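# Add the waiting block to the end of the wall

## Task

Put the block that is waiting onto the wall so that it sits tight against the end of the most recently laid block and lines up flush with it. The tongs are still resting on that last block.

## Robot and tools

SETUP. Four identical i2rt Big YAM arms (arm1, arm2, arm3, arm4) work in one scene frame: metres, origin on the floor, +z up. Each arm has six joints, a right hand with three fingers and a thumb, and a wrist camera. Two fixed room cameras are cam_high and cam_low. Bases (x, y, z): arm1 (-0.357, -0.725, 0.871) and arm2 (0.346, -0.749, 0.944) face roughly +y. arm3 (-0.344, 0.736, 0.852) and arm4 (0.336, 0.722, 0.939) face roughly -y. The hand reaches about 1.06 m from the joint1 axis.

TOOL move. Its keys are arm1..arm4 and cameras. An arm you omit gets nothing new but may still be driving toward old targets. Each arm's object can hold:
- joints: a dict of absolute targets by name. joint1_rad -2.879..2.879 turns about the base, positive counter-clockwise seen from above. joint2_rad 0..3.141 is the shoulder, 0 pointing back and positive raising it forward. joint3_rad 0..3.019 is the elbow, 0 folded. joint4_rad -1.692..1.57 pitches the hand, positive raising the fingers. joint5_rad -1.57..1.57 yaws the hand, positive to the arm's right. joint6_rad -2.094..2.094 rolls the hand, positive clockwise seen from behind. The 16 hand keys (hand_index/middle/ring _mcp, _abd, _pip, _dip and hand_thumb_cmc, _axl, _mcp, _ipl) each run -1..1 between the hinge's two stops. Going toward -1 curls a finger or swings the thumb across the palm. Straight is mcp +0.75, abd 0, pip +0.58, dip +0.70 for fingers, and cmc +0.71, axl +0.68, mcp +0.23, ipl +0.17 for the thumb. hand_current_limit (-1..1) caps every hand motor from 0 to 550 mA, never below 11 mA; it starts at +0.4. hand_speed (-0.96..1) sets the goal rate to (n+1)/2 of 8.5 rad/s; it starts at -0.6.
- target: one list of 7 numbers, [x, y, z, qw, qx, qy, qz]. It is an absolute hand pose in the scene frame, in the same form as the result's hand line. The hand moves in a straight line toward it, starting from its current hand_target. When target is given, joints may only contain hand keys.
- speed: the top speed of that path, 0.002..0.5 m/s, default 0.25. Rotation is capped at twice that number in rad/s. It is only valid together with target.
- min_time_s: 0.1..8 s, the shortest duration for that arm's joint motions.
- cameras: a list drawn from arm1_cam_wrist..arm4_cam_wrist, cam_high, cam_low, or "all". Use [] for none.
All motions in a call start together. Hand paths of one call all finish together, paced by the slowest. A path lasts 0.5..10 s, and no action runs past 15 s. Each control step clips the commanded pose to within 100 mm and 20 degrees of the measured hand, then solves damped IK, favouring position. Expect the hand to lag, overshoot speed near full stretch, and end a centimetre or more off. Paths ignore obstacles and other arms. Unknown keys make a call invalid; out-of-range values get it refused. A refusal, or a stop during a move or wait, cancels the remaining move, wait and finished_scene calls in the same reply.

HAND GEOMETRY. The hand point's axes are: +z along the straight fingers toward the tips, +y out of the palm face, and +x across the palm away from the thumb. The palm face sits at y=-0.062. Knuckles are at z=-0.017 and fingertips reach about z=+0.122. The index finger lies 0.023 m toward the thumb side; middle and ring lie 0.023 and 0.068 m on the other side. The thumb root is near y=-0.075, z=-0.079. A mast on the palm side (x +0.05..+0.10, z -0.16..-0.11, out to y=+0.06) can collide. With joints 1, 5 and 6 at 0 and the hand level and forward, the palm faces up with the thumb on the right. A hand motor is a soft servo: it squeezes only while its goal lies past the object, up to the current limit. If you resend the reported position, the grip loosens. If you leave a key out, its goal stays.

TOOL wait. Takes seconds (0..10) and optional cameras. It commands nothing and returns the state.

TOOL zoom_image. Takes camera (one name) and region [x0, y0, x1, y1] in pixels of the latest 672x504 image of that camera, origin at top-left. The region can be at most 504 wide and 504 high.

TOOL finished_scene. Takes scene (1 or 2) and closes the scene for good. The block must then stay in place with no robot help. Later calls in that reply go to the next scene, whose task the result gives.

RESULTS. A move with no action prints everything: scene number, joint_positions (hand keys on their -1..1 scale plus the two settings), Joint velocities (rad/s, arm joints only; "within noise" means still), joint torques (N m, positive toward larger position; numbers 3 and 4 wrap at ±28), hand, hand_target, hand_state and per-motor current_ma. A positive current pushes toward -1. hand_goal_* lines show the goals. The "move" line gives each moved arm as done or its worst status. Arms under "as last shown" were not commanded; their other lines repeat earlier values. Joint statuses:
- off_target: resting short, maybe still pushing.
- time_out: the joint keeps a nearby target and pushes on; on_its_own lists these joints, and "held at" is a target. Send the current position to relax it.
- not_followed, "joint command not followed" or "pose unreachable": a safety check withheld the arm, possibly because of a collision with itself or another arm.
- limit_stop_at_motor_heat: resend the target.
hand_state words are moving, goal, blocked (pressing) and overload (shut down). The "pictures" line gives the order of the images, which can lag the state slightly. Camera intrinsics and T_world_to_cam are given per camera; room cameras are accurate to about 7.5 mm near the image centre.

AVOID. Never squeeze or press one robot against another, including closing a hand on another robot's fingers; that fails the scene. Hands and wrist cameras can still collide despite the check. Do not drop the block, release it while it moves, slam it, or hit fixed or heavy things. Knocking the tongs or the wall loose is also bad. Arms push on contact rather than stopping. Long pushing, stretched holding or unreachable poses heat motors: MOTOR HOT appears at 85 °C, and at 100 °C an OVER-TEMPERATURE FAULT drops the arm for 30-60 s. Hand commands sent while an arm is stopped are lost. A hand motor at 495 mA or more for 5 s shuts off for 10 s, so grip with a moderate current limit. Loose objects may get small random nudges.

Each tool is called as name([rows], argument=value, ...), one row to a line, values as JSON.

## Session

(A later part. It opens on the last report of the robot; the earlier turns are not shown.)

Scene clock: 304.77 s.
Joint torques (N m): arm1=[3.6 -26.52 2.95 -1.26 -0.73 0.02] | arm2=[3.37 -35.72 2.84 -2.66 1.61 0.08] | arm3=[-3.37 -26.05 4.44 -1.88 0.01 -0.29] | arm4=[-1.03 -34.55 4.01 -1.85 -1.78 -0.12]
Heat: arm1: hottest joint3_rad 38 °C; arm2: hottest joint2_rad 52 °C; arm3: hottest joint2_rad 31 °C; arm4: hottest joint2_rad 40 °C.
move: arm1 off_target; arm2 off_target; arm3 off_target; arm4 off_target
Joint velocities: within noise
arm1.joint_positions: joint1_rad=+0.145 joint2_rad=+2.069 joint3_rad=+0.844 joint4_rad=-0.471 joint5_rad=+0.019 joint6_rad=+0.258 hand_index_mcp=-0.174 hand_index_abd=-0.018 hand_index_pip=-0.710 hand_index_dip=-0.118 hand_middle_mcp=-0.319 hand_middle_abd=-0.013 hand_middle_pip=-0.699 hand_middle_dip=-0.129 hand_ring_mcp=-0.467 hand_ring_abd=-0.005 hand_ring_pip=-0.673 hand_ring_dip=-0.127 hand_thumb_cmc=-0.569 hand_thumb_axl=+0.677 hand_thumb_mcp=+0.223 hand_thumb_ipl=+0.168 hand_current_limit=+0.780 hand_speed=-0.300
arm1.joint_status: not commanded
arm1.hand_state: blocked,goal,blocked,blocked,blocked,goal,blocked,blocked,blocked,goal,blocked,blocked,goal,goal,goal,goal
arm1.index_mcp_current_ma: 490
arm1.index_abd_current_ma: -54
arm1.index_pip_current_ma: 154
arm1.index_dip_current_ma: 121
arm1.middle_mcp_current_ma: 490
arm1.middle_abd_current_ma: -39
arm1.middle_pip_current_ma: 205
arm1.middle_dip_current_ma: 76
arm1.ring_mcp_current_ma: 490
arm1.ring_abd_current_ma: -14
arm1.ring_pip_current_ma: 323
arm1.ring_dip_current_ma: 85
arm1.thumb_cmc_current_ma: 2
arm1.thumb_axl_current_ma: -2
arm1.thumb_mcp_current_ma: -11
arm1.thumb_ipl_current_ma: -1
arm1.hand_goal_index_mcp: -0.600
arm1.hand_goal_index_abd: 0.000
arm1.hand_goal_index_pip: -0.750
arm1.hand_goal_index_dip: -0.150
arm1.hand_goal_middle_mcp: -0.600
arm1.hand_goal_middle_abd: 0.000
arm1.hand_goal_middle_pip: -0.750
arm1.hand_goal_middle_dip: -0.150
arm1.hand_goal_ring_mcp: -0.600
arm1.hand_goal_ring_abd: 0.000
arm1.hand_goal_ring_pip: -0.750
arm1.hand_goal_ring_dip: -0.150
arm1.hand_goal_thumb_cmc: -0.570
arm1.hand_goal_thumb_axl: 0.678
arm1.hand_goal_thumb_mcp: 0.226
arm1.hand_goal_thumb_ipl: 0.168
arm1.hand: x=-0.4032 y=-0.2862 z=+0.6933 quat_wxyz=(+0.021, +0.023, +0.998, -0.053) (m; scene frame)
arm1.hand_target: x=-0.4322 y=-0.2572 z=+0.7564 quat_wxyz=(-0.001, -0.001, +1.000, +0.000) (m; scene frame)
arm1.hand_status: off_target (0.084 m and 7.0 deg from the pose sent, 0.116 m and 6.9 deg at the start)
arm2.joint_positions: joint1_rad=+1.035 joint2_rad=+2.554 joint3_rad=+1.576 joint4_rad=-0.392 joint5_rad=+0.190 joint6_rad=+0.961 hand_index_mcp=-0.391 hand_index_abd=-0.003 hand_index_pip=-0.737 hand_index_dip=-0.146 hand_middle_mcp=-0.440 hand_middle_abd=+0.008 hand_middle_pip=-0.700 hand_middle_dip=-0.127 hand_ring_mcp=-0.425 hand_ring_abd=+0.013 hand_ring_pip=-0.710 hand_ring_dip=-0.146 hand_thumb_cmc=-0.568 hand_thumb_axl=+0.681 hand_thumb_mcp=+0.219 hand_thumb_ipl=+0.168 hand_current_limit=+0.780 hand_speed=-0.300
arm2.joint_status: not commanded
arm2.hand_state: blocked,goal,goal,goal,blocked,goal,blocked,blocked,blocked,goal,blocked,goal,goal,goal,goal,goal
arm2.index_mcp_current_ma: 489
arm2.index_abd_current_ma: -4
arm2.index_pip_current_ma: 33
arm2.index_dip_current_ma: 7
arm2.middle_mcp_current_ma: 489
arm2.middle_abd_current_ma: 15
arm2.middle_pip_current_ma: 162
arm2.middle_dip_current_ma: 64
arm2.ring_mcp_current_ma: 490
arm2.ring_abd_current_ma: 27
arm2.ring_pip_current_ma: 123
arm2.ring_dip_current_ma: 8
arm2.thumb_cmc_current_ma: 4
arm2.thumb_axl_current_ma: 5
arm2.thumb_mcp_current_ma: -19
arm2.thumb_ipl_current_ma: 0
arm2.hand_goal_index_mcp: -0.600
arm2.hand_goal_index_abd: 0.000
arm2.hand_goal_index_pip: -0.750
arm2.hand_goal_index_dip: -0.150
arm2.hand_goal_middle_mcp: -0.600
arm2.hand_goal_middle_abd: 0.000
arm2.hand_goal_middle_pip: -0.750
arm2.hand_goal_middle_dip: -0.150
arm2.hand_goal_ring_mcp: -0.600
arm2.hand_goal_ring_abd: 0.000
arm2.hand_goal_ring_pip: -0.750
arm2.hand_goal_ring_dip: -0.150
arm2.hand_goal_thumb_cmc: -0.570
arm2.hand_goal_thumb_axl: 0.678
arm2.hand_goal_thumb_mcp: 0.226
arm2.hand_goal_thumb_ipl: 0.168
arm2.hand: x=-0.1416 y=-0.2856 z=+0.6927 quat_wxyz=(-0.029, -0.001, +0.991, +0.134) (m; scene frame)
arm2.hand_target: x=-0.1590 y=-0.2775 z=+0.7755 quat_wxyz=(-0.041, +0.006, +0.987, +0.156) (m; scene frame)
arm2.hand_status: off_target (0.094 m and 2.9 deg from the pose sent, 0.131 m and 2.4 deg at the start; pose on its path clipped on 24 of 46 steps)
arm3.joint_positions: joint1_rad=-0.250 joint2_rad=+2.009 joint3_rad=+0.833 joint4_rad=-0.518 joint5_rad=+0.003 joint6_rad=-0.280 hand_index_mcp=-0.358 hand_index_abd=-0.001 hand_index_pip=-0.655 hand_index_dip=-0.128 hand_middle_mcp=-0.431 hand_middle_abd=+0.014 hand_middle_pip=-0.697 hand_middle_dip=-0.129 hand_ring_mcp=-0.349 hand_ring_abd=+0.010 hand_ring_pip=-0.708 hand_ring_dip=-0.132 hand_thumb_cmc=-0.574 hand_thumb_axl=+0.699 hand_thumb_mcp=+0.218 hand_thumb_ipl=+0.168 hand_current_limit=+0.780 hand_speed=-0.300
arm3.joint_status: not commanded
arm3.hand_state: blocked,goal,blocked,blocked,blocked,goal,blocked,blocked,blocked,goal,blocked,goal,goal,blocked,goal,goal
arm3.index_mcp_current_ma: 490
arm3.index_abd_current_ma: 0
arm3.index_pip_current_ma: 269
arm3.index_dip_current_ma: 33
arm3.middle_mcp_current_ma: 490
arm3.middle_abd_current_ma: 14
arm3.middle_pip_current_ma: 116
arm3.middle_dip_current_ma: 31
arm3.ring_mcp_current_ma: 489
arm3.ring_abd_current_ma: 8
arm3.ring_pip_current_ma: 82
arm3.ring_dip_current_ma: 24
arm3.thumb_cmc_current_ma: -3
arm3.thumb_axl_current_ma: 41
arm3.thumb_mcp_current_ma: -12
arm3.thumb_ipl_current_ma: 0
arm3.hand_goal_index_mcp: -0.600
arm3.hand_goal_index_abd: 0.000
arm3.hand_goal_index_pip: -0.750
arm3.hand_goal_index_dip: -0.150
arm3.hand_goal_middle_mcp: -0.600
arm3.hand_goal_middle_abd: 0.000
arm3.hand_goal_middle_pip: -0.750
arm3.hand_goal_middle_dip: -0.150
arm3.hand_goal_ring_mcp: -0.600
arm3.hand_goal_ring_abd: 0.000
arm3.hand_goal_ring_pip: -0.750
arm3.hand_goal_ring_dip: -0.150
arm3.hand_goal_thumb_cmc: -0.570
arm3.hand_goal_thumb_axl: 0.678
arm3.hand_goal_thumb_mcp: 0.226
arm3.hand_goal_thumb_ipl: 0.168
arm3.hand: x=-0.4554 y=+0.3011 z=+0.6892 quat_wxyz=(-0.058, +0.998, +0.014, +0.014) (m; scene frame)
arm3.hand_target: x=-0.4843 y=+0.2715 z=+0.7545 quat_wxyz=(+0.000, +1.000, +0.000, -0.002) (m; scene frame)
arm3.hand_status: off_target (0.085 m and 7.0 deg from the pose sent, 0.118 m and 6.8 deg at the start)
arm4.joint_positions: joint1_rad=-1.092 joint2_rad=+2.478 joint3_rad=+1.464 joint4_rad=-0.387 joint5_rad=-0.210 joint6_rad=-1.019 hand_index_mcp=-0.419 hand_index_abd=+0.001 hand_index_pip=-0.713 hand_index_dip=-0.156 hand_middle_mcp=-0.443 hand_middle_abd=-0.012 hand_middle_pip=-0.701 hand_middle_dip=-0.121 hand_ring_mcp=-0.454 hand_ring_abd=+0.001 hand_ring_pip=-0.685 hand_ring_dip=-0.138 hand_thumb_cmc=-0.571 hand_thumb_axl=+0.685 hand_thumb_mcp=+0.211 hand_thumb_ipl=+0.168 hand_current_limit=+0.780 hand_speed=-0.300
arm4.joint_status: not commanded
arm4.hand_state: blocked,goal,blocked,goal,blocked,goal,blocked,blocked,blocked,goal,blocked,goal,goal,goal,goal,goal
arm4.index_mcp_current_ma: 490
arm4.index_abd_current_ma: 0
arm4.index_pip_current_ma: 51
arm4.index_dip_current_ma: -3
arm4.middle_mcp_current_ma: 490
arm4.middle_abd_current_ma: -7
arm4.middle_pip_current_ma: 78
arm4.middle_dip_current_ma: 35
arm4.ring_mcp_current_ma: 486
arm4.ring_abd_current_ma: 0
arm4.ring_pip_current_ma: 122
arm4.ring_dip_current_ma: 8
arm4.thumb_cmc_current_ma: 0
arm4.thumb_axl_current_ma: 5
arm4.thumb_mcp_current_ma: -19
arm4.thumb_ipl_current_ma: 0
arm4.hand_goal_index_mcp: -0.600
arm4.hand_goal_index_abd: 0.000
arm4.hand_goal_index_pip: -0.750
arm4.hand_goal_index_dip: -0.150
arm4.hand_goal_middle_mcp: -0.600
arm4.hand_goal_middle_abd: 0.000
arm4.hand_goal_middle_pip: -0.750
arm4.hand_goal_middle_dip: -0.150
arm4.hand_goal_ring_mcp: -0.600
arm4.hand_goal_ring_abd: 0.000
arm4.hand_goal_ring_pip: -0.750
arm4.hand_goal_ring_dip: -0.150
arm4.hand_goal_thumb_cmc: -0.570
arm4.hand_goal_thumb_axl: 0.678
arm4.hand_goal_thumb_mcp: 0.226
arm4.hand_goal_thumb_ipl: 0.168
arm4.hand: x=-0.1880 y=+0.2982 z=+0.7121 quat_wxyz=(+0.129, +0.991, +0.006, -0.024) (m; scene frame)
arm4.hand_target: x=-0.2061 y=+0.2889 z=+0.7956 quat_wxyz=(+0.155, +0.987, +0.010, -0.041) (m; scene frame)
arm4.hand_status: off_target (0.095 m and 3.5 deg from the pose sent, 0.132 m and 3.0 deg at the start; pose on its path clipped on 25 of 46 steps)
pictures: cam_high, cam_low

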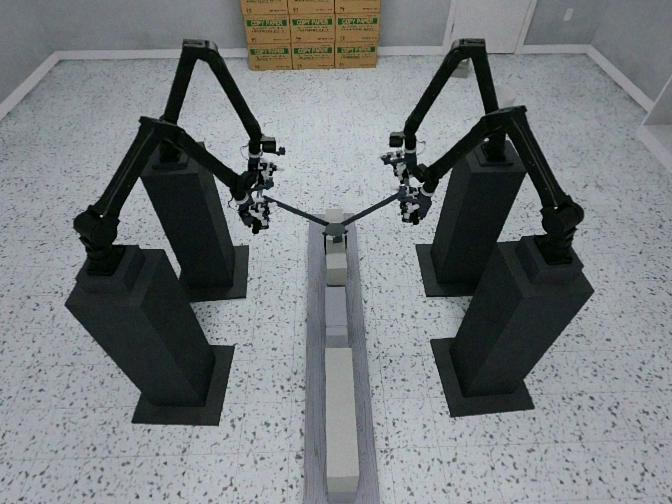

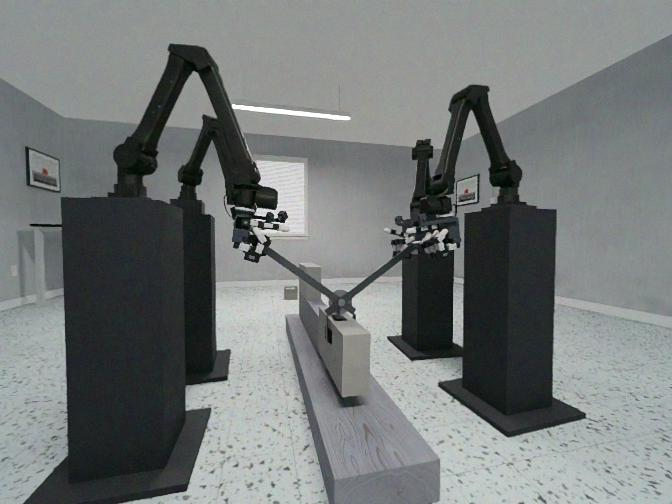

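move(arm1={"target": [-0.434, -0.256, 0.858, 0, 0, 1, 0], "speed": 0.06}, arm2={"target": [-0.158, -0.279, 0.890, -0.03, 0.005, 0.986, 0.16], "speed": 0.06}, arm3={"target": [-0.485, 0.270, 0.855, 0, 1, 0, 0], "speed": 0.06}, arm4={"target": [-0.205, 0.291, 0.908, 0.16, 0.986, 0.008, -0.03], "speed": 0.06}, cameras=["cam_low", "cam_high"])

zoom_image(camera="cam_low", region=[270, 250, 400, 420])

Scene clock: 313.57 s.
Joint torques (N m): arm1=[3.19 -26.93 7.69 -3.02 -0.36 0.02] | arm2=[3.84 -35.43 4.98 -3.11 2.41 -0.01] | arm3=[-3.14 -26.11 8.51 -3.3 0.04 -0.29] | arm4=[-1.32 -33.73 6.34 -2.22 -2.64 -0.09]
Heat: arm1: hottest joint3_rad 38 °C; arm2: hottest joint2_rad 54 °C; arm3: hottest joint2_rad 32 °C; arm4: hottest joint2_rad 41 °C.
move: arm1 off_target; arm2 off_target; arm3 off_target; arm4 off_target
Joint velocities: within noise
arm1.joint_positions: joint1_rad=+0.145 joint2_rad=+1.861 joint3_rad=+0.840 joint4_rad=-0.687 joint5_rad=+0.011 joint6_rad=+0.258 hand_index_mcp=-0.174 hand_index_abd=-0.018 hand_index_pip=-0.710 hand_index_dip=-0.118 hand_middle_mcp=-0.315 hand_middle_abd=-0.013 hand_middle_pip=-0.700 hand_middle_dip=-0.129 hand_ring_mcp=-0.457 hand_ring_abd=-0.009 hand_ring_pip=-0.682 hand_ring_dip=-0.127 hand_thumb_cmc=-0.569 hand_thumb_axl=+0.677 hand_thumb_mcp=+0.223 hand_thumb_ipl=+0.168 hand_current_limit=+0.780 hand_speed=-0.300
arm1.joint_status: not commanded
arm1.hand_state: blocked,goal,blocked,blocked,blocked,goal,blocked,blocked,blocked,goal,blocked,blocked,goal,goal,goal,goal
arm1.index_mcp_current_ma: 490
arm1.index_abd_current_ma: -54
arm1.index_pip_current_ma: 154
arm1.index_dip_current_ma: 121
arm1.middle_mcp_current_ma: 490
arm1.middle_abd_current_ma: -39
arm1.middle_pip_current_ma: 200
arm1.middle_dip_current_ma: 76
arm1.ring_mcp_current_ma: 490
arm1.ring_abd_current_ma: -26
arm1.ring_pip_current_ma: 278
arm1.ring_dip_current_ma: 85
arm1.thumb_cmc_current_ma: 2
arm1.thumb_axl_current_ma: -2
arm1.thumb_mcp_current_ma: -11
arm1.thumb_ipl_current_ma: -1
arm1.hand_goal_index_mcp: -0.600
arm1.hand_goal_index_abd: 0.000
arm1.hand_goal_index_pip: -0.750
arm1.hand_goal_index_dip: -0.150
arm1.hand_goal_middle_mcp: -0.600
arm1.hand_goal_middle_abd: 0.000
arm1.hand_goal_middle_pip: -0.750
arm1.hand_goal_middle_dip: -0.150
arm1.hand_goal_ring_mcp: -0.600
arm1.hand_goal_ring_abd: 0.000
arm1.hand_goal_ring_pip: -0.750
arm1.hand_goal_ring_dip: -0.150
arm1.hand_goal_thumb_cmc: -0.570
arm1.hand_goal_thumb_axl: 0.678
arm1.hand_goal_thumb_mcp: 0.226
arm1.hand_goal_thumb_ipl: 0.168
arm1.hand: x=-0.4040 y=-0.2879 z=+0.7692 quat_wxyz=(+0.018, +0.023, +0.998, -0.060) (m; scene frame)
arm1.hand_target: x=-0.4317 y=-0.2578 z=+0.8472 quat_wxyz=(-0.001, +0.000, +1.000, +0.001) (m; scene frame)
arm1.hand_status: off_target (0.099 m and 7.6 deg from the pose sent, 0.170 m and 7.0 deg at the start; pose on its path clipped on 29 of 82 steps)
arm2.joint_positions: joint1_rad=+1.034 joint2_rad=+2.402 joint3_rad=+1.527 joint4_rad=-0.516 joint5_rad=+0.190 joint6_rad=+0.964 hand_index_mcp=-0.387 hand_index_abd=-0.002 hand_index_pip=-0.742 hand_index_dip=-0.142 hand_middle_mcp=-0.440 hand_middle_abd=+0.006 hand_middle_pip=-0.700 hand_middle_dip=-0.127 hand_ring_mcp=-0.445 hand_ring_abd=+0.013 hand_ring_pip=-0.693 hand_ring_dip=-0.144 hand_thumb_cmc=-0.568 hand_thumb_axl=+0.681 hand_thumb_mcp=+0.219 hand_thumb_ipl=+0.168 hand_current_limit=+0.780 hand_speed=-0.300
arm2.joint_status: not commanded
arm2.hand_state: blocked,goal,goal,goal,blocked,goal,blocked,blocked,blocked,goal,blocked,goal,goal,goal,goal,goal
arm2.index_mcp_current_ma: 490
arm2.index_abd_current_ma: -3
arm2.index_pip_current_ma: 18
arm2.index_dip_current_ma: 18
arm2.middle_mcp_current_ma: 490
arm2.middle_abd_current_ma: 10
arm2.middle_pip_current_ma: 162
arm2.middle_dip_current_ma: 64
arm2.ring_mcp_current_ma: 490
arm2.ring_abd_current_ma: 27
arm2.ring_pip_current_ma: 194
arm2.ring_dip_current_ma: 14
arm2.thumb_cmc_current_ma: 4
arm2.thumb_axl_current_ma: 5
arm2.thumb_mcp_current_ma: -19
arm2.thumb_ipl_current_ma: 0
arm2.hand_goal_index_mcp: -0.600
arm2.hand_goal_index_abd: 0.000
arm2.hand_goal_index_pip: -0.750
arm2.hand_goal_index_dip: -0.150
arm2.hand_goal_middle_mcp: -0.600
arm2.hand_goal_middle_abd: 0.000
arm2.hand_goal_middle_pip: -0.750
arm2.hand_goal_middle_dip: -0.150
arm2.hand_goal_ring_mcp: -0.600
arm2.hand_goal_ring_abd: 0.000
arm2.hand_goal_ring_pip: -0.750
arm2.hand_goal_ring_dip: -0.150
arm2.hand_goal_thumb_cmc: -0.570
arm2.hand_goal_thumb_axl: 0.678
arm2.hand_goal_thumb_mcp: 0.226
arm2.hand_goal_thumb_ipl: 0.168
arm2.on_its_own: hand_ring_mcp moved -0.020 toward your old target -0.600
arm2.hand: x=-0.1409 y=-0.2856 z=+0.7666 quat_wxyz=(-0.021, +0.000, +0.992, +0.128) (m; scene frame)
arm2.hand_target: x=-0.1552 y=-0.2780 z=+0.8561 quat_wxyz=(-0.031, +0.005, +0.987, +0.161) (m; scene frame)
arm2.hand_status: off_target (0.125 m and 3.9 deg from the pose sent, 0.198 m and 3.1 deg at the start; pose on its path clipped on 74 of 82 steps)
arm3.joint_positions: joint1_rad=-0.250 joint2_rad=+1.809 joint3_rad=+0.832 joint4_rad=-0.730 joint5_rad=+0.003 joint6_rad=-0.278 hand_index_mcp=-0.358 hand_index_abd=-0.001 hand_index_pip=-0.655 hand_index_dip=-0.129 hand_middle_mcp=-0.431 hand_middle_abd=+0.020 hand_middle_pip=-0.697 hand_middle_dip=-0.129 hand_ring_mcp=-0.349 hand_ring_abd=+0.010 hand_ring_pip=-0.708 hand_ring_dip=-0.131 hand_thumb_cmc=-0.572 hand_thumb_axl=+0.699 hand_thumb_mcp=+0.218 hand_thumb_ipl=+0.168 hand_current_limit=+0.780 hand_speed=-0.300
arm3.joint_status: not commanded
arm3.hand_state: blocked,goal,blocked,blocked,blocked,blocked,blocked,blocked,blocked,goal,blocked,goal,goal,blocked,goal,goal
arm3.index_mcp_current_ma: 490
arm3.index_abd_current_ma: 0
arm3.index_pip_current_ma: 269
arm3.index_dip_current_ma: 31
arm3.middle_mcp_current_ma: 489
arm3.middle_abd_current_ma: 24
arm3.middle_pip_current_ma: 114
arm3.middle_dip_current_ma: 31
arm3.ring_mcp_current_ma: 489
arm3.ring_abd_current_ma: 9
arm3.ring_pip_current_ma: 82
arm3.ring_dip_current_ma: 26
arm3.thumb_cmc_current_ma: -1
arm3.thumb_axl_current_ma: 41
arm3.thumb_mcp_current_ma: -12
arm3.thumb_ipl_current_ma: 0
arm3.hand_goal_index_mcp: -0.600
arm3.hand_goal_index_abd: 0.000
arm3.hand_goal_index_pip: -0.750
arm3.hand_goal_index_dip: -0.150
arm3.hand_goal_middle_mcp: -0.600
arm3.hand_goal_middle_abd: 0.000
arm3.hand_goal_middle_pip: -0.750
arm3.hand_goal_middle_dip: -0.150
arm3.hand_goal_ring_mcp: -0.600
arm3.hand_goal_ring_abd: 0.000
arm3.hand_goal_ring_pip: -0.750
arm3.hand_goal_ring_dip: -0.150
arm3.hand_goal_thumb_cmc: -0.570
arm3.hand_goal_thumb_axl: 0.678
arm3.hand_goal_thumb_mcp: 0.226
arm3.hand_goal_thumb_ipl: 0.168
arm3.hand: x=-0.4546 y=+0.3048 z=+0.7626 quat_wxyz=(-0.064, +0.998, +0.013, +0.015) (m; scene frame)
arm3.hand_target: x=-0.4829 y=+0.2736 z=+0.8430 quat_wxyz=(+0.001, +1.000, +0.000, -0.003) (m; scene frame)
arm3.hand_status: off_target (0.103 m and 7.7 deg from the pose sent, 0.171 m and 7.0 deg at the start; pose on its path clipped on 47 of 82 steps)
arm4.joint_positions: joint1_rad=-1.094 joint2_rad=+2.325 joint3_rad=+1.425 joint4_rad=-0.523 joint5_rad=-0.209 joint6_rad=-1.019 hand_index_mcp=-0.426 hand_index_abd=+0.000 hand_index_pip=-0.708 hand_index_dip=-0.155 hand_middle_mcp=-0.443 hand_middle_abd=-0.012 hand_middle_pip=-0.701 hand_middle_dip=-0.121 hand_ring_mcp=-0.434 hand_ring_abd=-0.001 hand_ring_pip=-0.704 hand_ring_dip=-0.133 hand_thumb_cmc=-0.571 hand_thumb_axl=+0.692 hand_thumb_mcp=+0.204 hand_thumb_ipl=+0.168 hand_current_limit=+0.780 hand_speed=-0.300
arm4.joint_status: not commanded
arm4.hand_state: blocked,goal,blocked,goal,blocked,goal,blocked,blocked,blocked,goal,blocked,goal,goal,goal,blocked,goal
arm4.index_mcp_current_ma: 490
arm4.index_abd_current_ma: 0
arm4.index_pip_current_ma: 62
arm4.index_dip_current_ma: -2
arm4.middle_mcp_current_ma: 489
arm4.middle_abd_current_ma: -7
arm4.middle_pip_current_ma: 78
arm4.middle_dip_current_ma: 35
arm4.ring_mcp_current_ma: 490
arm4.ring_abd_current_ma: 0
arm4.ring_pip_current_ma: 70
arm4.ring_dip_current_ma: 15
arm4.thumb_cmc_current_ma: 0
arm4.thumb_axl_current_ma: 15
arm4.thumb_mcp_current_ma: -33
arm4.thumb_ipl_current_ma: 0
arm4.hand_goal_index_mcp: -0.600
arm4.hand_goal_index_abd: 0.000
arm4.hand_goal_index_pip: -0.750
arm4.hand_goal_index_dip: -0.150
arm4.hand_goal_middle_mcp: -0.600
arm4.hand_goal_middle_abd: 0.000
arm4.hand_goal_middle_pip: -0.750
arm4.hand_goal_middle_dip: -0.150
arm4.hand_goal_ring_mcp: -0.600
arm4.hand_goal_ring_abd: 0.000
arm4.hand_goal_ring_pip: -0.750
arm4.hand_goal_ring_dip: -0.150
arm4.hand_goal_thumb_cmc: -0.570
arm4.hand_goal_thumb_axl: 0.678
arm4.hand_goal_thumb_mcp: 0.226
arm4.hand_goal_thumb_ipl: 0.168
arm4.hand: x=-0.1871 y=+0.2992 z=+0.7842 quat_wxyz=(+0.123, +0.992, +0.004, -0.015) (m; scene frame)
arm4.hand_target: x=-0.2023 y=+0.2910 z=+0.8741 quat_wxyz=(+0.160, +0.987, +0.008, -0.032) (m; scene frame)
arm4.hand_status: off_target (0.125 m and 4.7 deg from the pose sent, 0.197 m and 3.6 deg at the start; pose on its path clipped on 75 of 82 steps)
pictures: cam_high, cam_low

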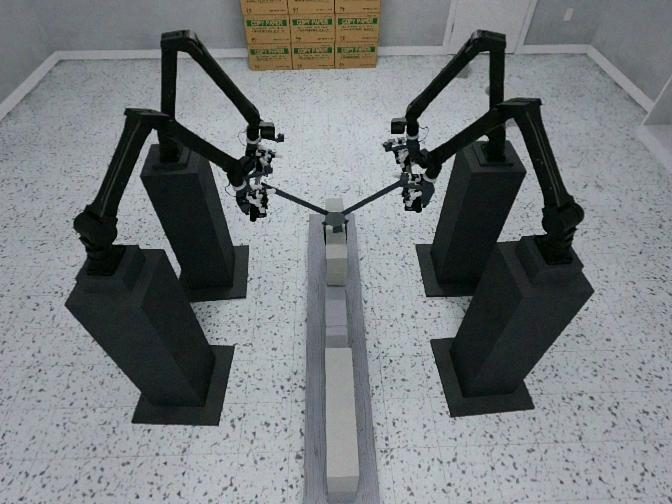

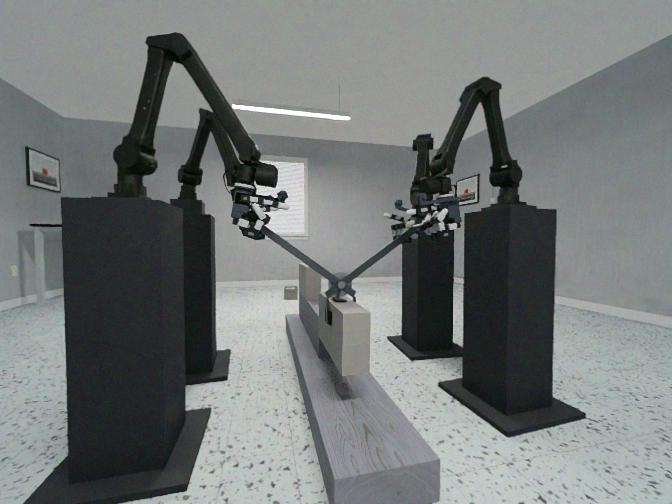

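Scaled by 2.965 from the camera's 672x504 image, which has a finer 960x720 frame.

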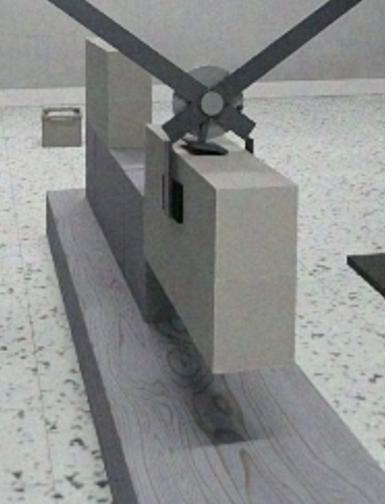

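move(arm1={"target": [-0.432, -0.258, 0.950, 0, 0, 1, 0], "speed": 0.05}, arm2={"target": [-0.155, -0.280, 0.975, -0.02, 0.003, 0.986, 0.162], "speed": 0.05}, arm3={"target": [-0.483, 0.275, 0.946, 0, 1, 0, 0], "speed": 0.05}, arm4={"target": [-0.202, 0.293, 0.992, 0.162, 0.986, 0.006, -0.02], "speed": 0.05}, cameras=["cam_low", "cam_high"])

zoom_image(camera="cam_low", region=[270, 230, 400, 400])

Scene clock: 320.13 s.
Joint torques (N m): arm1=[2.08 -25.93 10.4 -4.7 -0.13 -0.06] | arm2=[3.08 -34.67 6.13 -3.26 2.98 0.03] | arm3=[-2.26 -25.88 9.7 -4.14 -0.06 -0.23] | arm4=[-1.26 -32.91 7.58 -2.51 -3.24 -0.09]
Heat: arm1: hottest joint3_rad 39 °C; arm2: hottest joint2_rad 54 °C; arm3: hottest joint2_rad 32 °C; arm4: hottest joint2_rad 43 °C.
move: arm1 off_target; arm2 off_target; arm3 off_target; arm4 off_target
Joint velocities: within noise
arm1.joint_positions: joint1_rad=+0.144 joint2_rad=+1.725 joint3_rad=+0.840 joint4_rad=-0.803 joint5_rad=+0.007 joint6_rad=+0.252 hand_index_mcp=-0.168 hand_index_abd=-0.018 hand_index_pip=-0.703 hand_index_dip=-0.124 hand_middle_mcp=-0.297 hand_middle_abd=-0.011 hand_middle_pip=-0.700 hand_middle_dip=-0.129 hand_ring_mcp=-0.437 hand_ring_abd=-0.011 hand_ring_pip=-0.685 hand_ring_dip=-0.128 hand_thumb_cmc=-0.569 hand_thumb_axl=+0.677 hand_thumb_mcp=+0.223 hand_thumb_ipl=+0.168 hand_current_limit=+0.780 hand_speed=-0.300
arm1.joint_status: not commanded
arm1.hand_state: blocked,goal,blocked,blocked,blocked,goal,blocked,blocked,blocked,goal,blocked,blocked,goal,goal,goal,goal
arm1.index_mcp_current_ma: 490
arm1.index_abd_current_ma: -54
arm1.index_pip_current_ma: 185
arm1.index_dip_current_ma: 98
arm1.middle_mcp_current_ma: 489
arm1.middle_abd_current_ma: -33
arm1.middle_pip_current_ma: 200
arm1.middle_dip_current_ma: 76
arm1.ring_mcp_current_ma: 489
arm1.ring_abd_current_ma: -32
arm1.ring_pip_current_ma: 266
arm1.ring_dip_current_ma: 78
arm1.thumb_cmc_current_ma: 2
arm1.thumb_axl_current_ma: -2
arm1.thumb_mcp_current_ma: -11
arm1.thumb_ipl_current_ma: -1
arm1.hand_goal_index_mcp: -0.600
arm1.hand_goal_index_abd: 0.000
arm1.hand_goal_index_pip: -0.750
arm1.hand_goal_index_dip: -0.150
arm1.hand_goal_middle_mcp: -0.600
arm1.hand_goal_middle_abd: 0.000
arm1.hand_goal_middle_pip: -0.750
arm1.hand_goal_middle_dip: -0.150
arm1.hand_goal_ring_mcp: -0.600
arm1.hand_goal_ring_abd: 0.000
arm1.hand_goal_ring_pip: -0.750
arm1.hand_goal_ring_dip: -0.150
arm1.hand_goal_thumb_cmc: -0.570
arm1.hand_goal_thumb_axl: 0.678
arm1.hand_goal_thumb_mcp: 0.226
arm1.hand_goal_thumb_ipl: 0.168
arm1.hand: x=-0.4045 y=-0.2891 z=+0.8204 quat_wxyz=(+0.014, +0.020, +0.998, -0.050) (m; scene frame)
arm1.hand_target: x=-0.4224 y=-0.2671 z=+0.9035 quat_wxyz=(+0.000, +0.000, +1.000, +0.003) (m; scene frame)
arm1.hand_status: off_target (0.136 m and 6.4 deg from the pose sent, 0.185 m and 7.6 deg at the start; pose on its path clipped on 85 of 94 steps)
arm2.joint_positions: joint1_rad=+1.034 joint2_rad=+2.310 joint3_rad=+1.513 joint4_rad=-0.607 joint5_rad=+0.190 joint6_rad=+0.964 hand_index_mcp=-0.359 hand_index_abd=-0.002 hand_index_pip=-0.742 hand_index_dip=-0.141 hand_middle_mcp=-0.440 hand_middle_abd=+0.005 hand_middle_pip=-0.700 hand_middle_dip=-0.127 hand_ring_mcp=-0.460 hand_ring_abd=+0.013 hand_ring_pip=-0.681 hand_ring_dip=-0.139 hand_thumb_cmc=-0.568 hand_thumb_axl=+0.681 hand_thumb_mcp=+0.219 hand_thumb_ipl=+0.168 hand_current_limit=+0.780 hand_speed=-0.300
arm2.joint_status: not commanded
arm2.hand_state: blocked,goal,goal,goal,blocked,goal,blocked,blocked,blocked,goal,blocked,goal,goal,goal,goal,goal
arm2.index_mcp_current_ma: 490
arm2.index_abd_current_ma: -3
arm2.index_pip_current_ma: 17
arm2.index_dip_current_ma: 21
arm2.middle_mcp_current_ma: 489
arm2.middle_abd_current_ma: 9
arm2.middle_pip_current_ma: 162
arm2.middle_dip_current_ma: 64
arm2.ring_mcp_current_ma: 490
arm2.ring_abd_current_ma: 27
arm2.ring_pip_current_ma: 243
arm2.ring_dip_current_ma: 27
arm2.thumb_cmc_current_ma: 4
arm2.thumb_axl_current_ma: 5
arm2.thumb_mcp_current_ma: -19
arm2.thumb_ipl_current_ma: 0
arm2.hand_goal_index_mcp: -0.600
arm2.hand_goal_index_abd: 0.000
arm2.hand_goal_index_pip: -0.750
arm2.hand_goal_index_dip: -0.150
arm2.hand_goal_middle_mcp: -0.600
arm2.hand_goal_middle_abd: 0.000
arm2.hand_goal_middle_pip: -0.750
arm2.hand_goal_middle_dip: -0.150
arm2.hand_goal_ring_mcp: -0.600
arm2.hand_goal_ring_abd: 0.000
arm2.hand_goal_ring_pip: -0.750
arm2.hand_goal_ring_dip: -0.150
arm2.hand_goal_thumb_cmc: -0.570
arm2.hand_goal_thumb_axl: 0.678
arm2.hand_goal_thumb_mcp: 0.226
arm2.hand_goal_thumb_ipl: 0.168
arm2.hand: x=-0.1399 y=-0.2863 z=+0.8146 quat_wxyz=(-0.015, +0.000, +0.992, +0.125) (m; scene frame)
arm2.hand_target: x=-0.1499 y=-0.2803 z=+0.9052 quat_wxyz=(-0.022, +0.003, +0.986, +0.163) (m; scene frame)
arm2.hand_status: off_target (0.161 m and 4.4 deg from the pose sent, 0.209 m and 3.9 deg at the start; pose on its path clipped on 89 of 94 steps)
arm3.joint_positions: joint1_rad=-0.245 joint2_rad=+1.682 joint3_rad=+0.841 joint4_rad=-0.857 joint5_rad=+0.004 joint6_rad=-0.271 hand_index_mcp=-0.358 hand_index_abd=-0.001 hand_index_pip=-0.655 hand_index_dip=-0.131 hand_middle_mcp=-0.428 hand_middle_abd=+0.020 hand_middle_pip=-0.697 hand_middle_dip=-0.129 hand_ring_mcp=-0.349 hand_ring_abd=+0.010 hand_ring_pip=-0.707 hand_ring_dip=-0.131 hand_thumb_cmc=-0.572 hand_thumb_axl=+0.698 hand_thumb_mcp=+0.218 hand_thumb_ipl=+0.168 hand_current_limit=+0.780 hand_speed=-0.300
arm3.joint_status: not commanded
arm3.hand_state: blocked,goal,blocked,goal,blocked,blocked,blocked,blocked,blocked,goal,blocked,goal,goal,goal,goal,goal
arm3.index_mcp_current_ma: 489
arm3.index_abd_current_ma: 0
arm3.index_pip_current_ma: 269
arm3.index_dip_current_ma: 27
arm3.middle_mcp_current_ma: 489
arm3.middle_abd_current_ma: 24
arm3.middle_pip_current_ma: 114
arm3.middle_dip_current_ma: 31
arm3.ring_mcp_current_ma: 490
arm3.ring_abd_current_ma: 8
arm3.ring_pip_current_ma: 85
arm3.ring_dip_current_ma: 26
arm3.thumb_cmc_current_ma: -1
arm3.thumb_axl_current_ma: 37
arm3.thumb_mcp_current_ma: -12
arm3.thumb_ipl_current_ma: 0
arm3.hand_goal_index_mcp: -0.600
arm3.hand_goal_index_abd: 0.000
arm3.hand_goal_index_pip: -0.750
arm3.hand_goal_index_dip: -0.150
arm3.hand_goal_middle_mcp: -0.600
arm3.hand_goal_middle_abd: 0.000
arm3.hand_goal_middle_pip: -0.750
arm3.hand_goal_middle_dip: -0.150
arm3.hand_goal_ring_mcp: -0.600
arm3.hand_goal_ring_abd: 0.000
arm3.hand_goal_ring_pip: -0.750
arm3.hand_goal_ring_dip: -0.150
arm3.hand_goal_thumb_cmc: -0.570
arm3.hand_goal_thumb_axl: 0.678
arm3.hand_goal_thumb_mcp: 0.226
arm3.hand_goal_thumb_ipl: 0.168
arm3.hand: x=-0.4524 y=+0.3068 z=+0.8120 quat_wxyz=(-0.059, +0.998, +0.012, +0.013) (m; scene frame)
arm3.hand_target: x=-0.4730 y=+0.2854 z=+0.8959 quat_wxyz=(+0.001, +1.000, +0.000, -0.002) (m; scene frame)
arm3.hand_status: off_target (0.141 m and 7.1 deg from the pose sent, 0.188 m and 7.7 deg at the start; pose on its path clipped on 87 of 94 steps)
arm4.joint_positions: joint1_rad=-1.095 joint2_rad=+2.232 joint3_rad=+1.412 joint4_rad=-0.617 joint5_rad=-0.209 joint6_rad=-1.025 hand_index_mcp=-0.430 hand_index_abd=+0.000 hand_index_pip=-0.704 hand_index_dip=-0.157 hand_middle_mcp=-0.443 hand_middle_abd=-0.012 hand_middle_pip=-0.701 hand_middle_dip=-0.121 hand_ring_mcp=-0.412 hand_ring_abd=-0.001 hand_ring_pip=-0.724 hand_ring_dip=-0.133 hand_thumb_cmc=-0.572 hand_thumb_axl=+0.696 hand_thumb_mcp=+0.201 hand_thumb_ipl=+0.168 hand_current_limit=+0.780 hand_speed=-0.300
arm4.joint_status: not commanded
arm4.hand_state: blocked,goal,blocked,goal,blocked,goal,blocked,blocked,blocked,goal,blocked,goal,goal,goal,blocked,goal
arm4.index_mcp_current_ma: 490
arm4.index_abd_current_ma: 0
arm4.index_pip_current_ma: 72
arm4.index_dip_current_ma: -4
arm4.middle_mcp_current_ma: 489
arm4.middle_abd_current_ma: -7
arm4.middle_pip_current_ma: 78
arm4.middle_dip_current_ma: 35
arm4.ring_mcp_current_ma: 489
arm4.ring_abd_current_ma: 0
arm4.ring_pip_current_ma: 29
arm4.ring_dip_current_ma: 15
arm4.thumb_cmc_current_ma: 0
arm4.thumb_axl_current_ma: 22
arm4.thumb_mcp_current_ma: -40
arm4.thumb_ipl_current_ma: 0
arm4.hand_goal_index_mcp: -0.600
arm4.hand_goal_index_abd: 0.000
arm4.hand_goal_index_pip: -0.750
arm4.hand_goal_index_dip: -0.150
arm4.hand_goal_middle_mcp: -0.600
arm4.hand_goal_middle_abd: 0.000
arm4.hand_goal_middle_pip: -0.750
arm4.hand_goal_middle_dip: -0.150
arm4.hand_goal_ring_mcp: -0.600
arm4.hand_goal_ring_abd: 0.000
arm4.hand_goal_ring_pip: -0.750
arm4.hand_goal_ring_dip: -0.150
arm4.hand_goal_thumb_cmc: -0.570
arm4.hand_goal_thumb_axl: 0.678
arm4.hand_goal_thumb_mcp: 0.226
arm4.hand_goal_thumb_ipl: 0.168
arm4.hand: x=-0.1842 y=+0.3004 z=+0.8308 quat_wxyz=(+0.119, +0.993, +0.006, -0.010) (m; scene frame)
arm4.hand_target: x=-0.1960 y=+0.2942 z=+0.9217 quat_wxyz=(+0.162, +0.986, +0.007, -0.022) (m; scene frame)
arm4.hand_status: off_target (0.162 m and 5.1 deg from the pose sent, 0.208 m and 4.5 deg at the start; pose on its path clipped on 89 of 94 steps)
pictures: cam_high, cam_low

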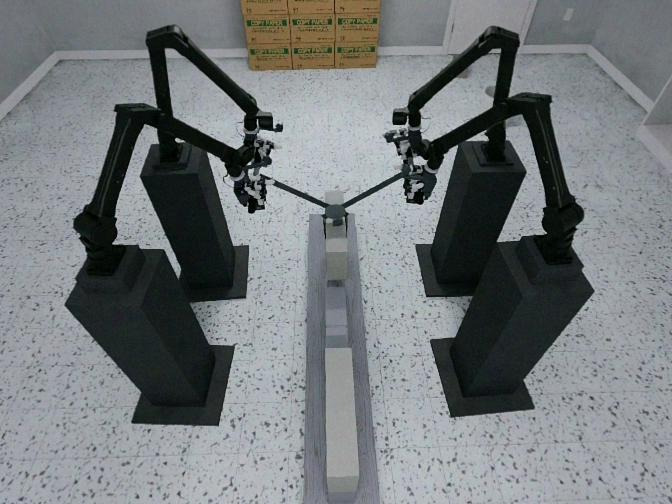

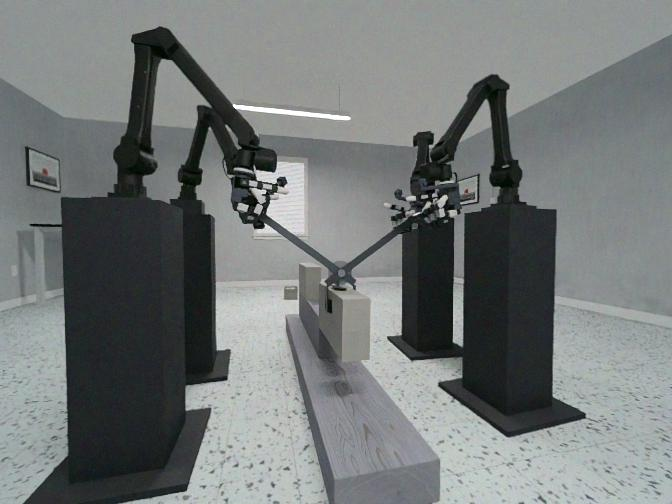

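Scaled by 2.965 from the camera's 672x504 image, which has a finer 960x720 frame.

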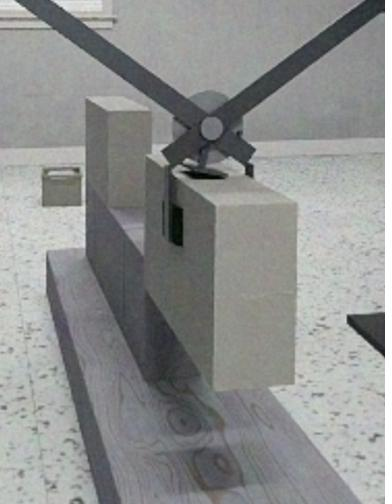

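move(arm1={"target": [-0.412, -0.268, 1.03, 0, 0, 1, 0], "speed": 0.04}, arm2={"target": [-0.146, -0.281, 1.035, -0.01, 0.002, 0.985, 0.165], "speed": 0.04}, arm3={"target": [-0.462, 0.285, 1.025, 0, 1, 0, 0], "speed": 0.04}, arm4={"target": [-0.192, 0.295, 1.052, 0.165, 0.985, 0.004, -0.01], "speed": 0.04}, cameras=["cam_low", "cam_high"])

zoom_image(camera="cam_low", region=[270, 230, 400, 400])

Scene clock: 332.53 s.
Joint torques (N m): arm1=[0.73 -25.76 11.7 -5.56 -0.03 -0.1] | arm2=[3.72 -33.85 6.89 -3.19 3.01 -0.09] | arm3=[-0.62 -25.64 10.43 -4.71 -0.22 -0.16] | arm4=[-1.38 -32.32 8.62 -2.69 -3.44 -0.02]
Heat: arm1: hottest joint3_rad 42 °C; arm2: hottest joint2_rad 53 °C; arm3: hottest joint2_rad 33 °C; arm4: hottest joint2_rad 46 °C.
move: arm1 off_target; arm2 off_target; arm3 off_target; arm4 off_target
Joint velocities: within noise
arm1.joint_positions: joint1_rad=+0.118 joint2_rad=+1.626 joint3_rad=+0.850 joint4_rad=-0.898 joint5_rad=+0.006 joint6_rad=+0.212 hand_index_mcp=-0.144 hand_index_abd=-0.009 hand_index_pip=-0.690 hand_index_dip=-0.127 hand_middle_mcp=-0.242 hand_middle_abd=-0.002 hand_middle_pip=-0.690 hand_middle_dip=-0.129 hand_ring_mcp=-0.352 hand_ring_abd=-0.012 hand_ring_pip=-0.690 hand_ring_dip=-0.126 hand_thumb_cmc=-0.569 hand_thumb_axl=+0.677 hand_thumb_mcp=+0.223 hand_thumb_ipl=+0.168 hand_current_limit=+0.780 hand_speed=-0.300
arm1.joint_status: not commanded
arm1.hand_state: blocked,goal,blocked,blocked,blocked,goal,blocked,blocked,blocked,goal,blocked,blocked,goal,goal,goal,goal
arm1.index_mcp_current_ma: 490
arm1.index_abd_current_ma: -26
arm1.index_pip_current_ma: 246
arm1.index_dip_current_ma: 86
arm1.middle_mcp_current_ma: 490
arm1.middle_abd_current_ma: -5
arm1.middle_pip_current_ma: 244
arm1.middle_dip_current_ma: 76
arm1.ring_mcp_current_ma: 490
arm1.ring_abd_current_ma: -34
arm1.ring_pip_current_ma: 243
arm1.ring_dip_current_ma: 88
arm1.thumb_cmc_current_ma: 2
arm1.thumb_axl_current_ma: -2
arm1.thumb_mcp_current_ma: -11
arm1.thumb_ipl_current_ma: -1
arm1.hand_goal_index_mcp: -0.600
arm1.hand_goal_index_abd: 0.000
arm1.hand_goal_index_pip: -0.750
arm1.hand_goal_index_dip: -0.150
arm1.hand_goal_middle_mcp: -0.600
arm1.hand_goal_middle_abd: 0.000
arm1.hand_goal_middle_pip: -0.750
arm1.hand_goal_middle_dip: -0.150
arm1.hand_goal_ring_mcp: -0.600
arm1.hand_goal_ring_abd: 0.000
arm1.hand_goal_ring_pip: -0.750
arm1.hand_goal_ring_dip: -0.150
arm1.hand_goal_thumb_cmc: -0.570
arm1.hand_goal_thumb_axl: 0.678
arm1.hand_goal_thumb_mcp: 0.226
arm1.hand_goal_thumb_ipl: 0.168
arm1.hand: x=-0.3961 y=-0.2896 z=+0.8598 quat_wxyz=(+0.010, +0.013, +0.999, -0.044) (m; scene frame)
arm1.hand_target: x=-0.4035 y=-0.2767 z=+0.9450 quat_wxyz=(+0.000, +0.000, +1.000, +0.004) (m; scene frame)
arm1.hand_status: off_target (0.172 m and 5.4 deg from the pose sent, 0.211 m and 6.4 deg at the start; pose on its path clipped on 106 of 116 steps)
arm2.joint_positions: joint1_rad=+1.031 joint2_rad=+2.237 joint3_rad=+1.496 joint4_rad=-0.676 joint5_rad=+0.205 joint6_rad=+0.967 hand_index_mcp=-0.328 hand_index_abd=-0.002 hand_index_pip=-0.742 hand_index_dip=-0.141 hand_middle_mcp=-0.440 hand_middle_abd=+0.005 hand_middle_pip=-0.700 hand_middle_dip=-0.127 hand_ring_mcp=-0.469 hand_ring_abd=+0.013 hand_ring_pip=-0.674 hand_ring_dip=-0.135 hand_thumb_cmc=-0.568 hand_thumb_axl=+0.681 hand_thumb_mcp=+0.219 hand_thumb_ipl=+0.168 hand_current_limit=+0.780 hand_speed=-0.300
arm2.joint_status: not commanded
arm2.hand_state: blocked,goal,goal,goal,blocked,goal,blocked,blocked,blocked,goal,blocked,goal,goal,goal,goal,goal
arm2.index_mcp_current_ma: 490
arm2.index_abd_current_ma: -3
arm2.index_pip_current_ma: 16
arm2.index_dip_current_ma: 21
arm2.middle_mcp_current_ma: 490
arm2.middle_abd_current_ma: 9
arm2.middle_pip_current_ma: 162
arm2.middle_dip_current_ma: 64
arm2.ring_mcp_current_ma: 490
arm2.ring_abd_current_ma: 28
arm2.ring_pip_current_ma: 273
arm2.ring_dip_current_ma: 38
arm2.thumb_cmc_current_ma: 4
arm2.thumb_axl_current_ma: 5
arm2.thumb_mcp_current_ma: -19
arm2.thumb_ipl_current_ma: 0
arm2.hand_goal_index_mcp: -0.600
arm2.hand_goal_index_abd: 0.000
arm2.hand_goal_index_pip: -0.750
arm2.hand_goal_index_dip: -0.150
arm2.hand_goal_middle_mcp: -0.600
arm2.hand_goal_middle_abd: 0.000
arm2.hand_goal_middle_pip: -0.750
arm2.hand_goal_middle_dip: -0.150
arm2.hand_goal_ring_mcp: -0.600
arm2.hand_goal_ring_abd: 0.000
arm2.hand_goal_ring_pip: -0.750
arm2.hand_goal_ring_dip: -0.150
arm2.hand_goal_thumb_cmc: -0.570
arm2.hand_goal_thumb_axl: 0.678
arm2.hand_goal_thumb_mcp: 0.226
arm2.hand_goal_thumb_ipl: 0.168
arm2.hand: x=-0.1313 y=-0.2861 z=+0.8523 quat_wxyz=(-0.005, +0.003, +0.992, +0.127) (m; scene frame)
arm2.hand_target: x=-0.1396 y=-0.2813 z=+0.9434 quat_wxyz=(-0.012, +0.002, +0.986, +0.166) (m; scene frame)
arm2.hand_status: off_target (0.183 m and 4.4 deg from the pose sent, 0.221 m and 4.8 deg at the start; pose on its path clipped on 110 of 116 steps)
arm3.joint_positions: joint1_rad=-0.220 joint2_rad=+1.590 joint3_rad=+0.850 joint4_rad=-0.949 joint5_rad=+0.006 joint6_rad=-0.236 hand_index_mcp=-0.358 hand_index_abd=-0.001 hand_index_pip=-0.655 hand_index_dip=-0.134 hand_middle_mcp=-0.412 hand_middle_abd=+0.012 hand_middle_pip=-0.697 hand_middle_dip=-0.129 hand_ring_mcp=-0.349 hand_ring_abd=+0.007 hand_ring_pip=-0.706 hand_ring_dip=-0.131 hand_thumb_cmc=-0.570 hand_thumb_axl=+0.694 hand_thumb_mcp=+0.218 hand_thumb_ipl=+0.168 hand_current_limit=+0.780 hand_speed=-0.300
arm3.joint_status: not commanded
arm3.hand_state: blocked,goal,blocked,goal,blocked,goal,blocked,blocked,blocked,goal,blocked,goal,goal,goal,goal,goal
arm3.index_mcp_current_ma: 489
arm3.index_abd_current_ma: 0
arm3.index_pip_current_ma: 269
arm3.index_dip_current_ma: 20
arm3.middle_mcp_current_ma: 489
arm3.middle_abd_current_ma: 12
arm3.middle_pip_current_ma: 114
arm3.middle_dip_current_ma: 30
arm3.ring_mcp_current_ma: 489
arm3.ring_abd_current_ma: 5
arm3.ring_pip_current_ma: 90
arm3.ring_dip_current_ma: 26
arm3.thumb_cmc_current_ma: 0
arm3.thumb_axl_current_ma: 27
arm3.thumb_mcp_current_ma: -12
arm3.thumb_ipl_current_ma: 0
arm3.hand_goal_index_mcp: -0.600
arm3.hand_goal_index_abd: 0.000
arm3.hand_goal_index_pip: -0.750
arm3.hand_goal_index_dip: -0.150
arm3.hand_goal_middle_mcp: -0.600
arm3.hand_goal_middle_abd: 0.000
arm3.hand_goal_middle_pip: -0.750
arm3.hand_goal_middle_dip: -0.150
arm3.hand_goal_ring_mcp: -0.600
arm3.hand_goal_ring_abd: 0.000
arm3.hand_goal_ring_pip: -0.750
arm3.hand_goal_ring_dip: -0.150
arm3.hand_goal_thumb_cmc: -0.570
arm3.hand_goal_thumb_axl: 0.678
arm3.hand_goal_thumb_mcp: 0.226
arm3.hand_goal_thumb_ipl: 0.168
arm3.hand: x=-0.4439 y=+0.3100 z=+0.8479 quat_wxyz=(-0.056, +0.998, +0.007, +0.009) (m; scene frame)
arm3.hand_target: x=-0.4536 y=+0.2961 z=+0.9336 quat_wxyz=(+0.002, +1.000, +0.000, -0.001) (m; scene frame)
arm3.hand_status: off_target (0.180 m and 6.5 deg from the pose sent, 0.214 m and 7.1 deg at the start; pose on its path clipped on 107 of 116 steps)
arm4.joint_positions: joint1_rad=-1.094 joint2_rad=+2.156 joint3_rad=+1.393 joint4_rad=-0.690 joint5_rad=-0.220 joint6_rad=-1.027 hand_index_mcp=-0.434 hand_index_abd=+0.002 hand_index_pip=-0.698 hand_index_dip=-0.161 hand_middle_mcp=-0.443 hand_middle_abd=-0.011 hand_middle_pip=-0.701 hand_middle_dip=-0.121 hand_ring_mcp=-0.395 hand_ring_abd=-0.001 hand_ring_pip=-0.734 hand_ring_dip=-0.133 hand_thumb_cmc=-0.575 hand_thumb_axl=+0.699 hand_thumb_mcp=+0.200 hand_thumb_ipl=+0.168 hand_current_limit=+0.780 hand_speed=-0.300
arm4.joint_status: not commanded
arm4.hand_state: blocked,goal,blocked,goal,blocked,goal,blocked,blocked,blocked,goal,goal,goal,goal,blocked,blocked,goal
arm4.index_mcp_current_ma: 489
arm4.index_abd_current_ma: 1
arm4.index_pip_current_ma: 86
arm4.index_dip_current_ma: -8
arm4.middle_mcp_current_ma: 490
arm4.middle_abd_current_ma: -6
arm4.middle_pip_current_ma: 78
arm4.middle_dip_current_ma: 35
arm4.ring_mcp_current_ma: 490
arm4.ring_abd_current_ma: 0
arm4.ring_pip_current_ma: 13
arm4.ring_dip_current_ma: 15
arm4.thumb_cmc_current_ma: -2
arm4.thumb_axl_current_ma: 28
arm4.thumb_mcp_current_ma: -44
arm4.thumb_ipl_current_ma: 0
arm4.hand_goal_index_mcp: -0.600
arm4.hand_goal_index_abd: 0.000
arm4.hand_goal_index_pip: -0.750
arm4.hand_goal_index_dip: -0.150
arm4.hand_goal_middle_mcp: -0.600
arm4.hand_goal_middle_abd: 0.000
arm4.hand_goal_middle_pip: -0.750
arm4.hand_goal_middle_dip: -0.150
arm4.hand_goal_ring_mcp: -0.600
arm4.hand_goal_ring_abd: 0.000
arm4.hand_goal_ring_pip: -0.750
arm4.hand_goal_ring_dip: -0.150
arm4.hand_goal_thumb_cmc: -0.570
arm4.hand_goal_thumb_axl: 0.678
arm4.hand_goal_thumb_mcp: 0.226
arm4.hand_goal_thumb_ipl: 0.168
arm4.hand: x=-0.1754 y=+0.3026 z=+0.8670 quat_wxyz=(+0.120, +0.993, +0.007, -0.001) (m; scene frame)
arm4.hand_target: x=-0.1849 y=+0.2971 z=+0.9584 quat_wxyz=(+0.166, +0.986, +0.005, -0.013) (m; scene frame)
arm4.hand_status: off_target (0.186 m and 5.3 deg from the pose sent, 0.221 m and 5.3 deg at the start; pose on its path clipped on 110 of 116 steps)
pictures: cam_high, cam_low

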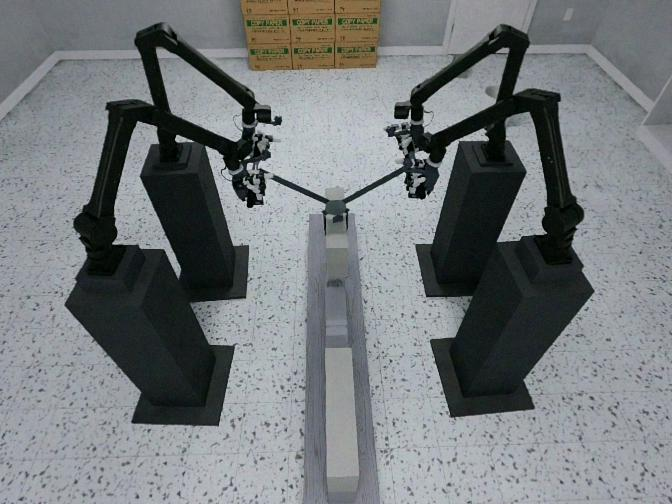

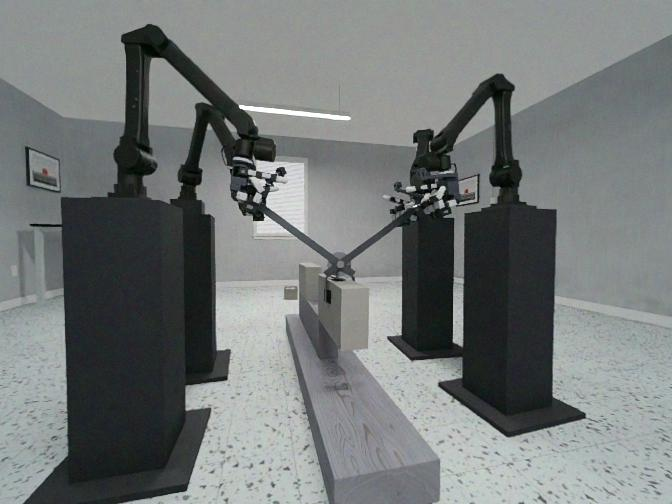

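Scaled by 2.965 from the camera's 672x504 image, which has a finer 960x720 frame.

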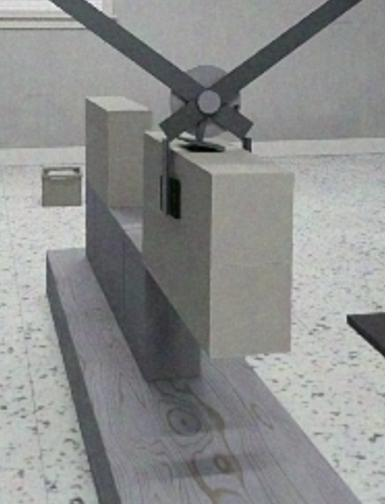

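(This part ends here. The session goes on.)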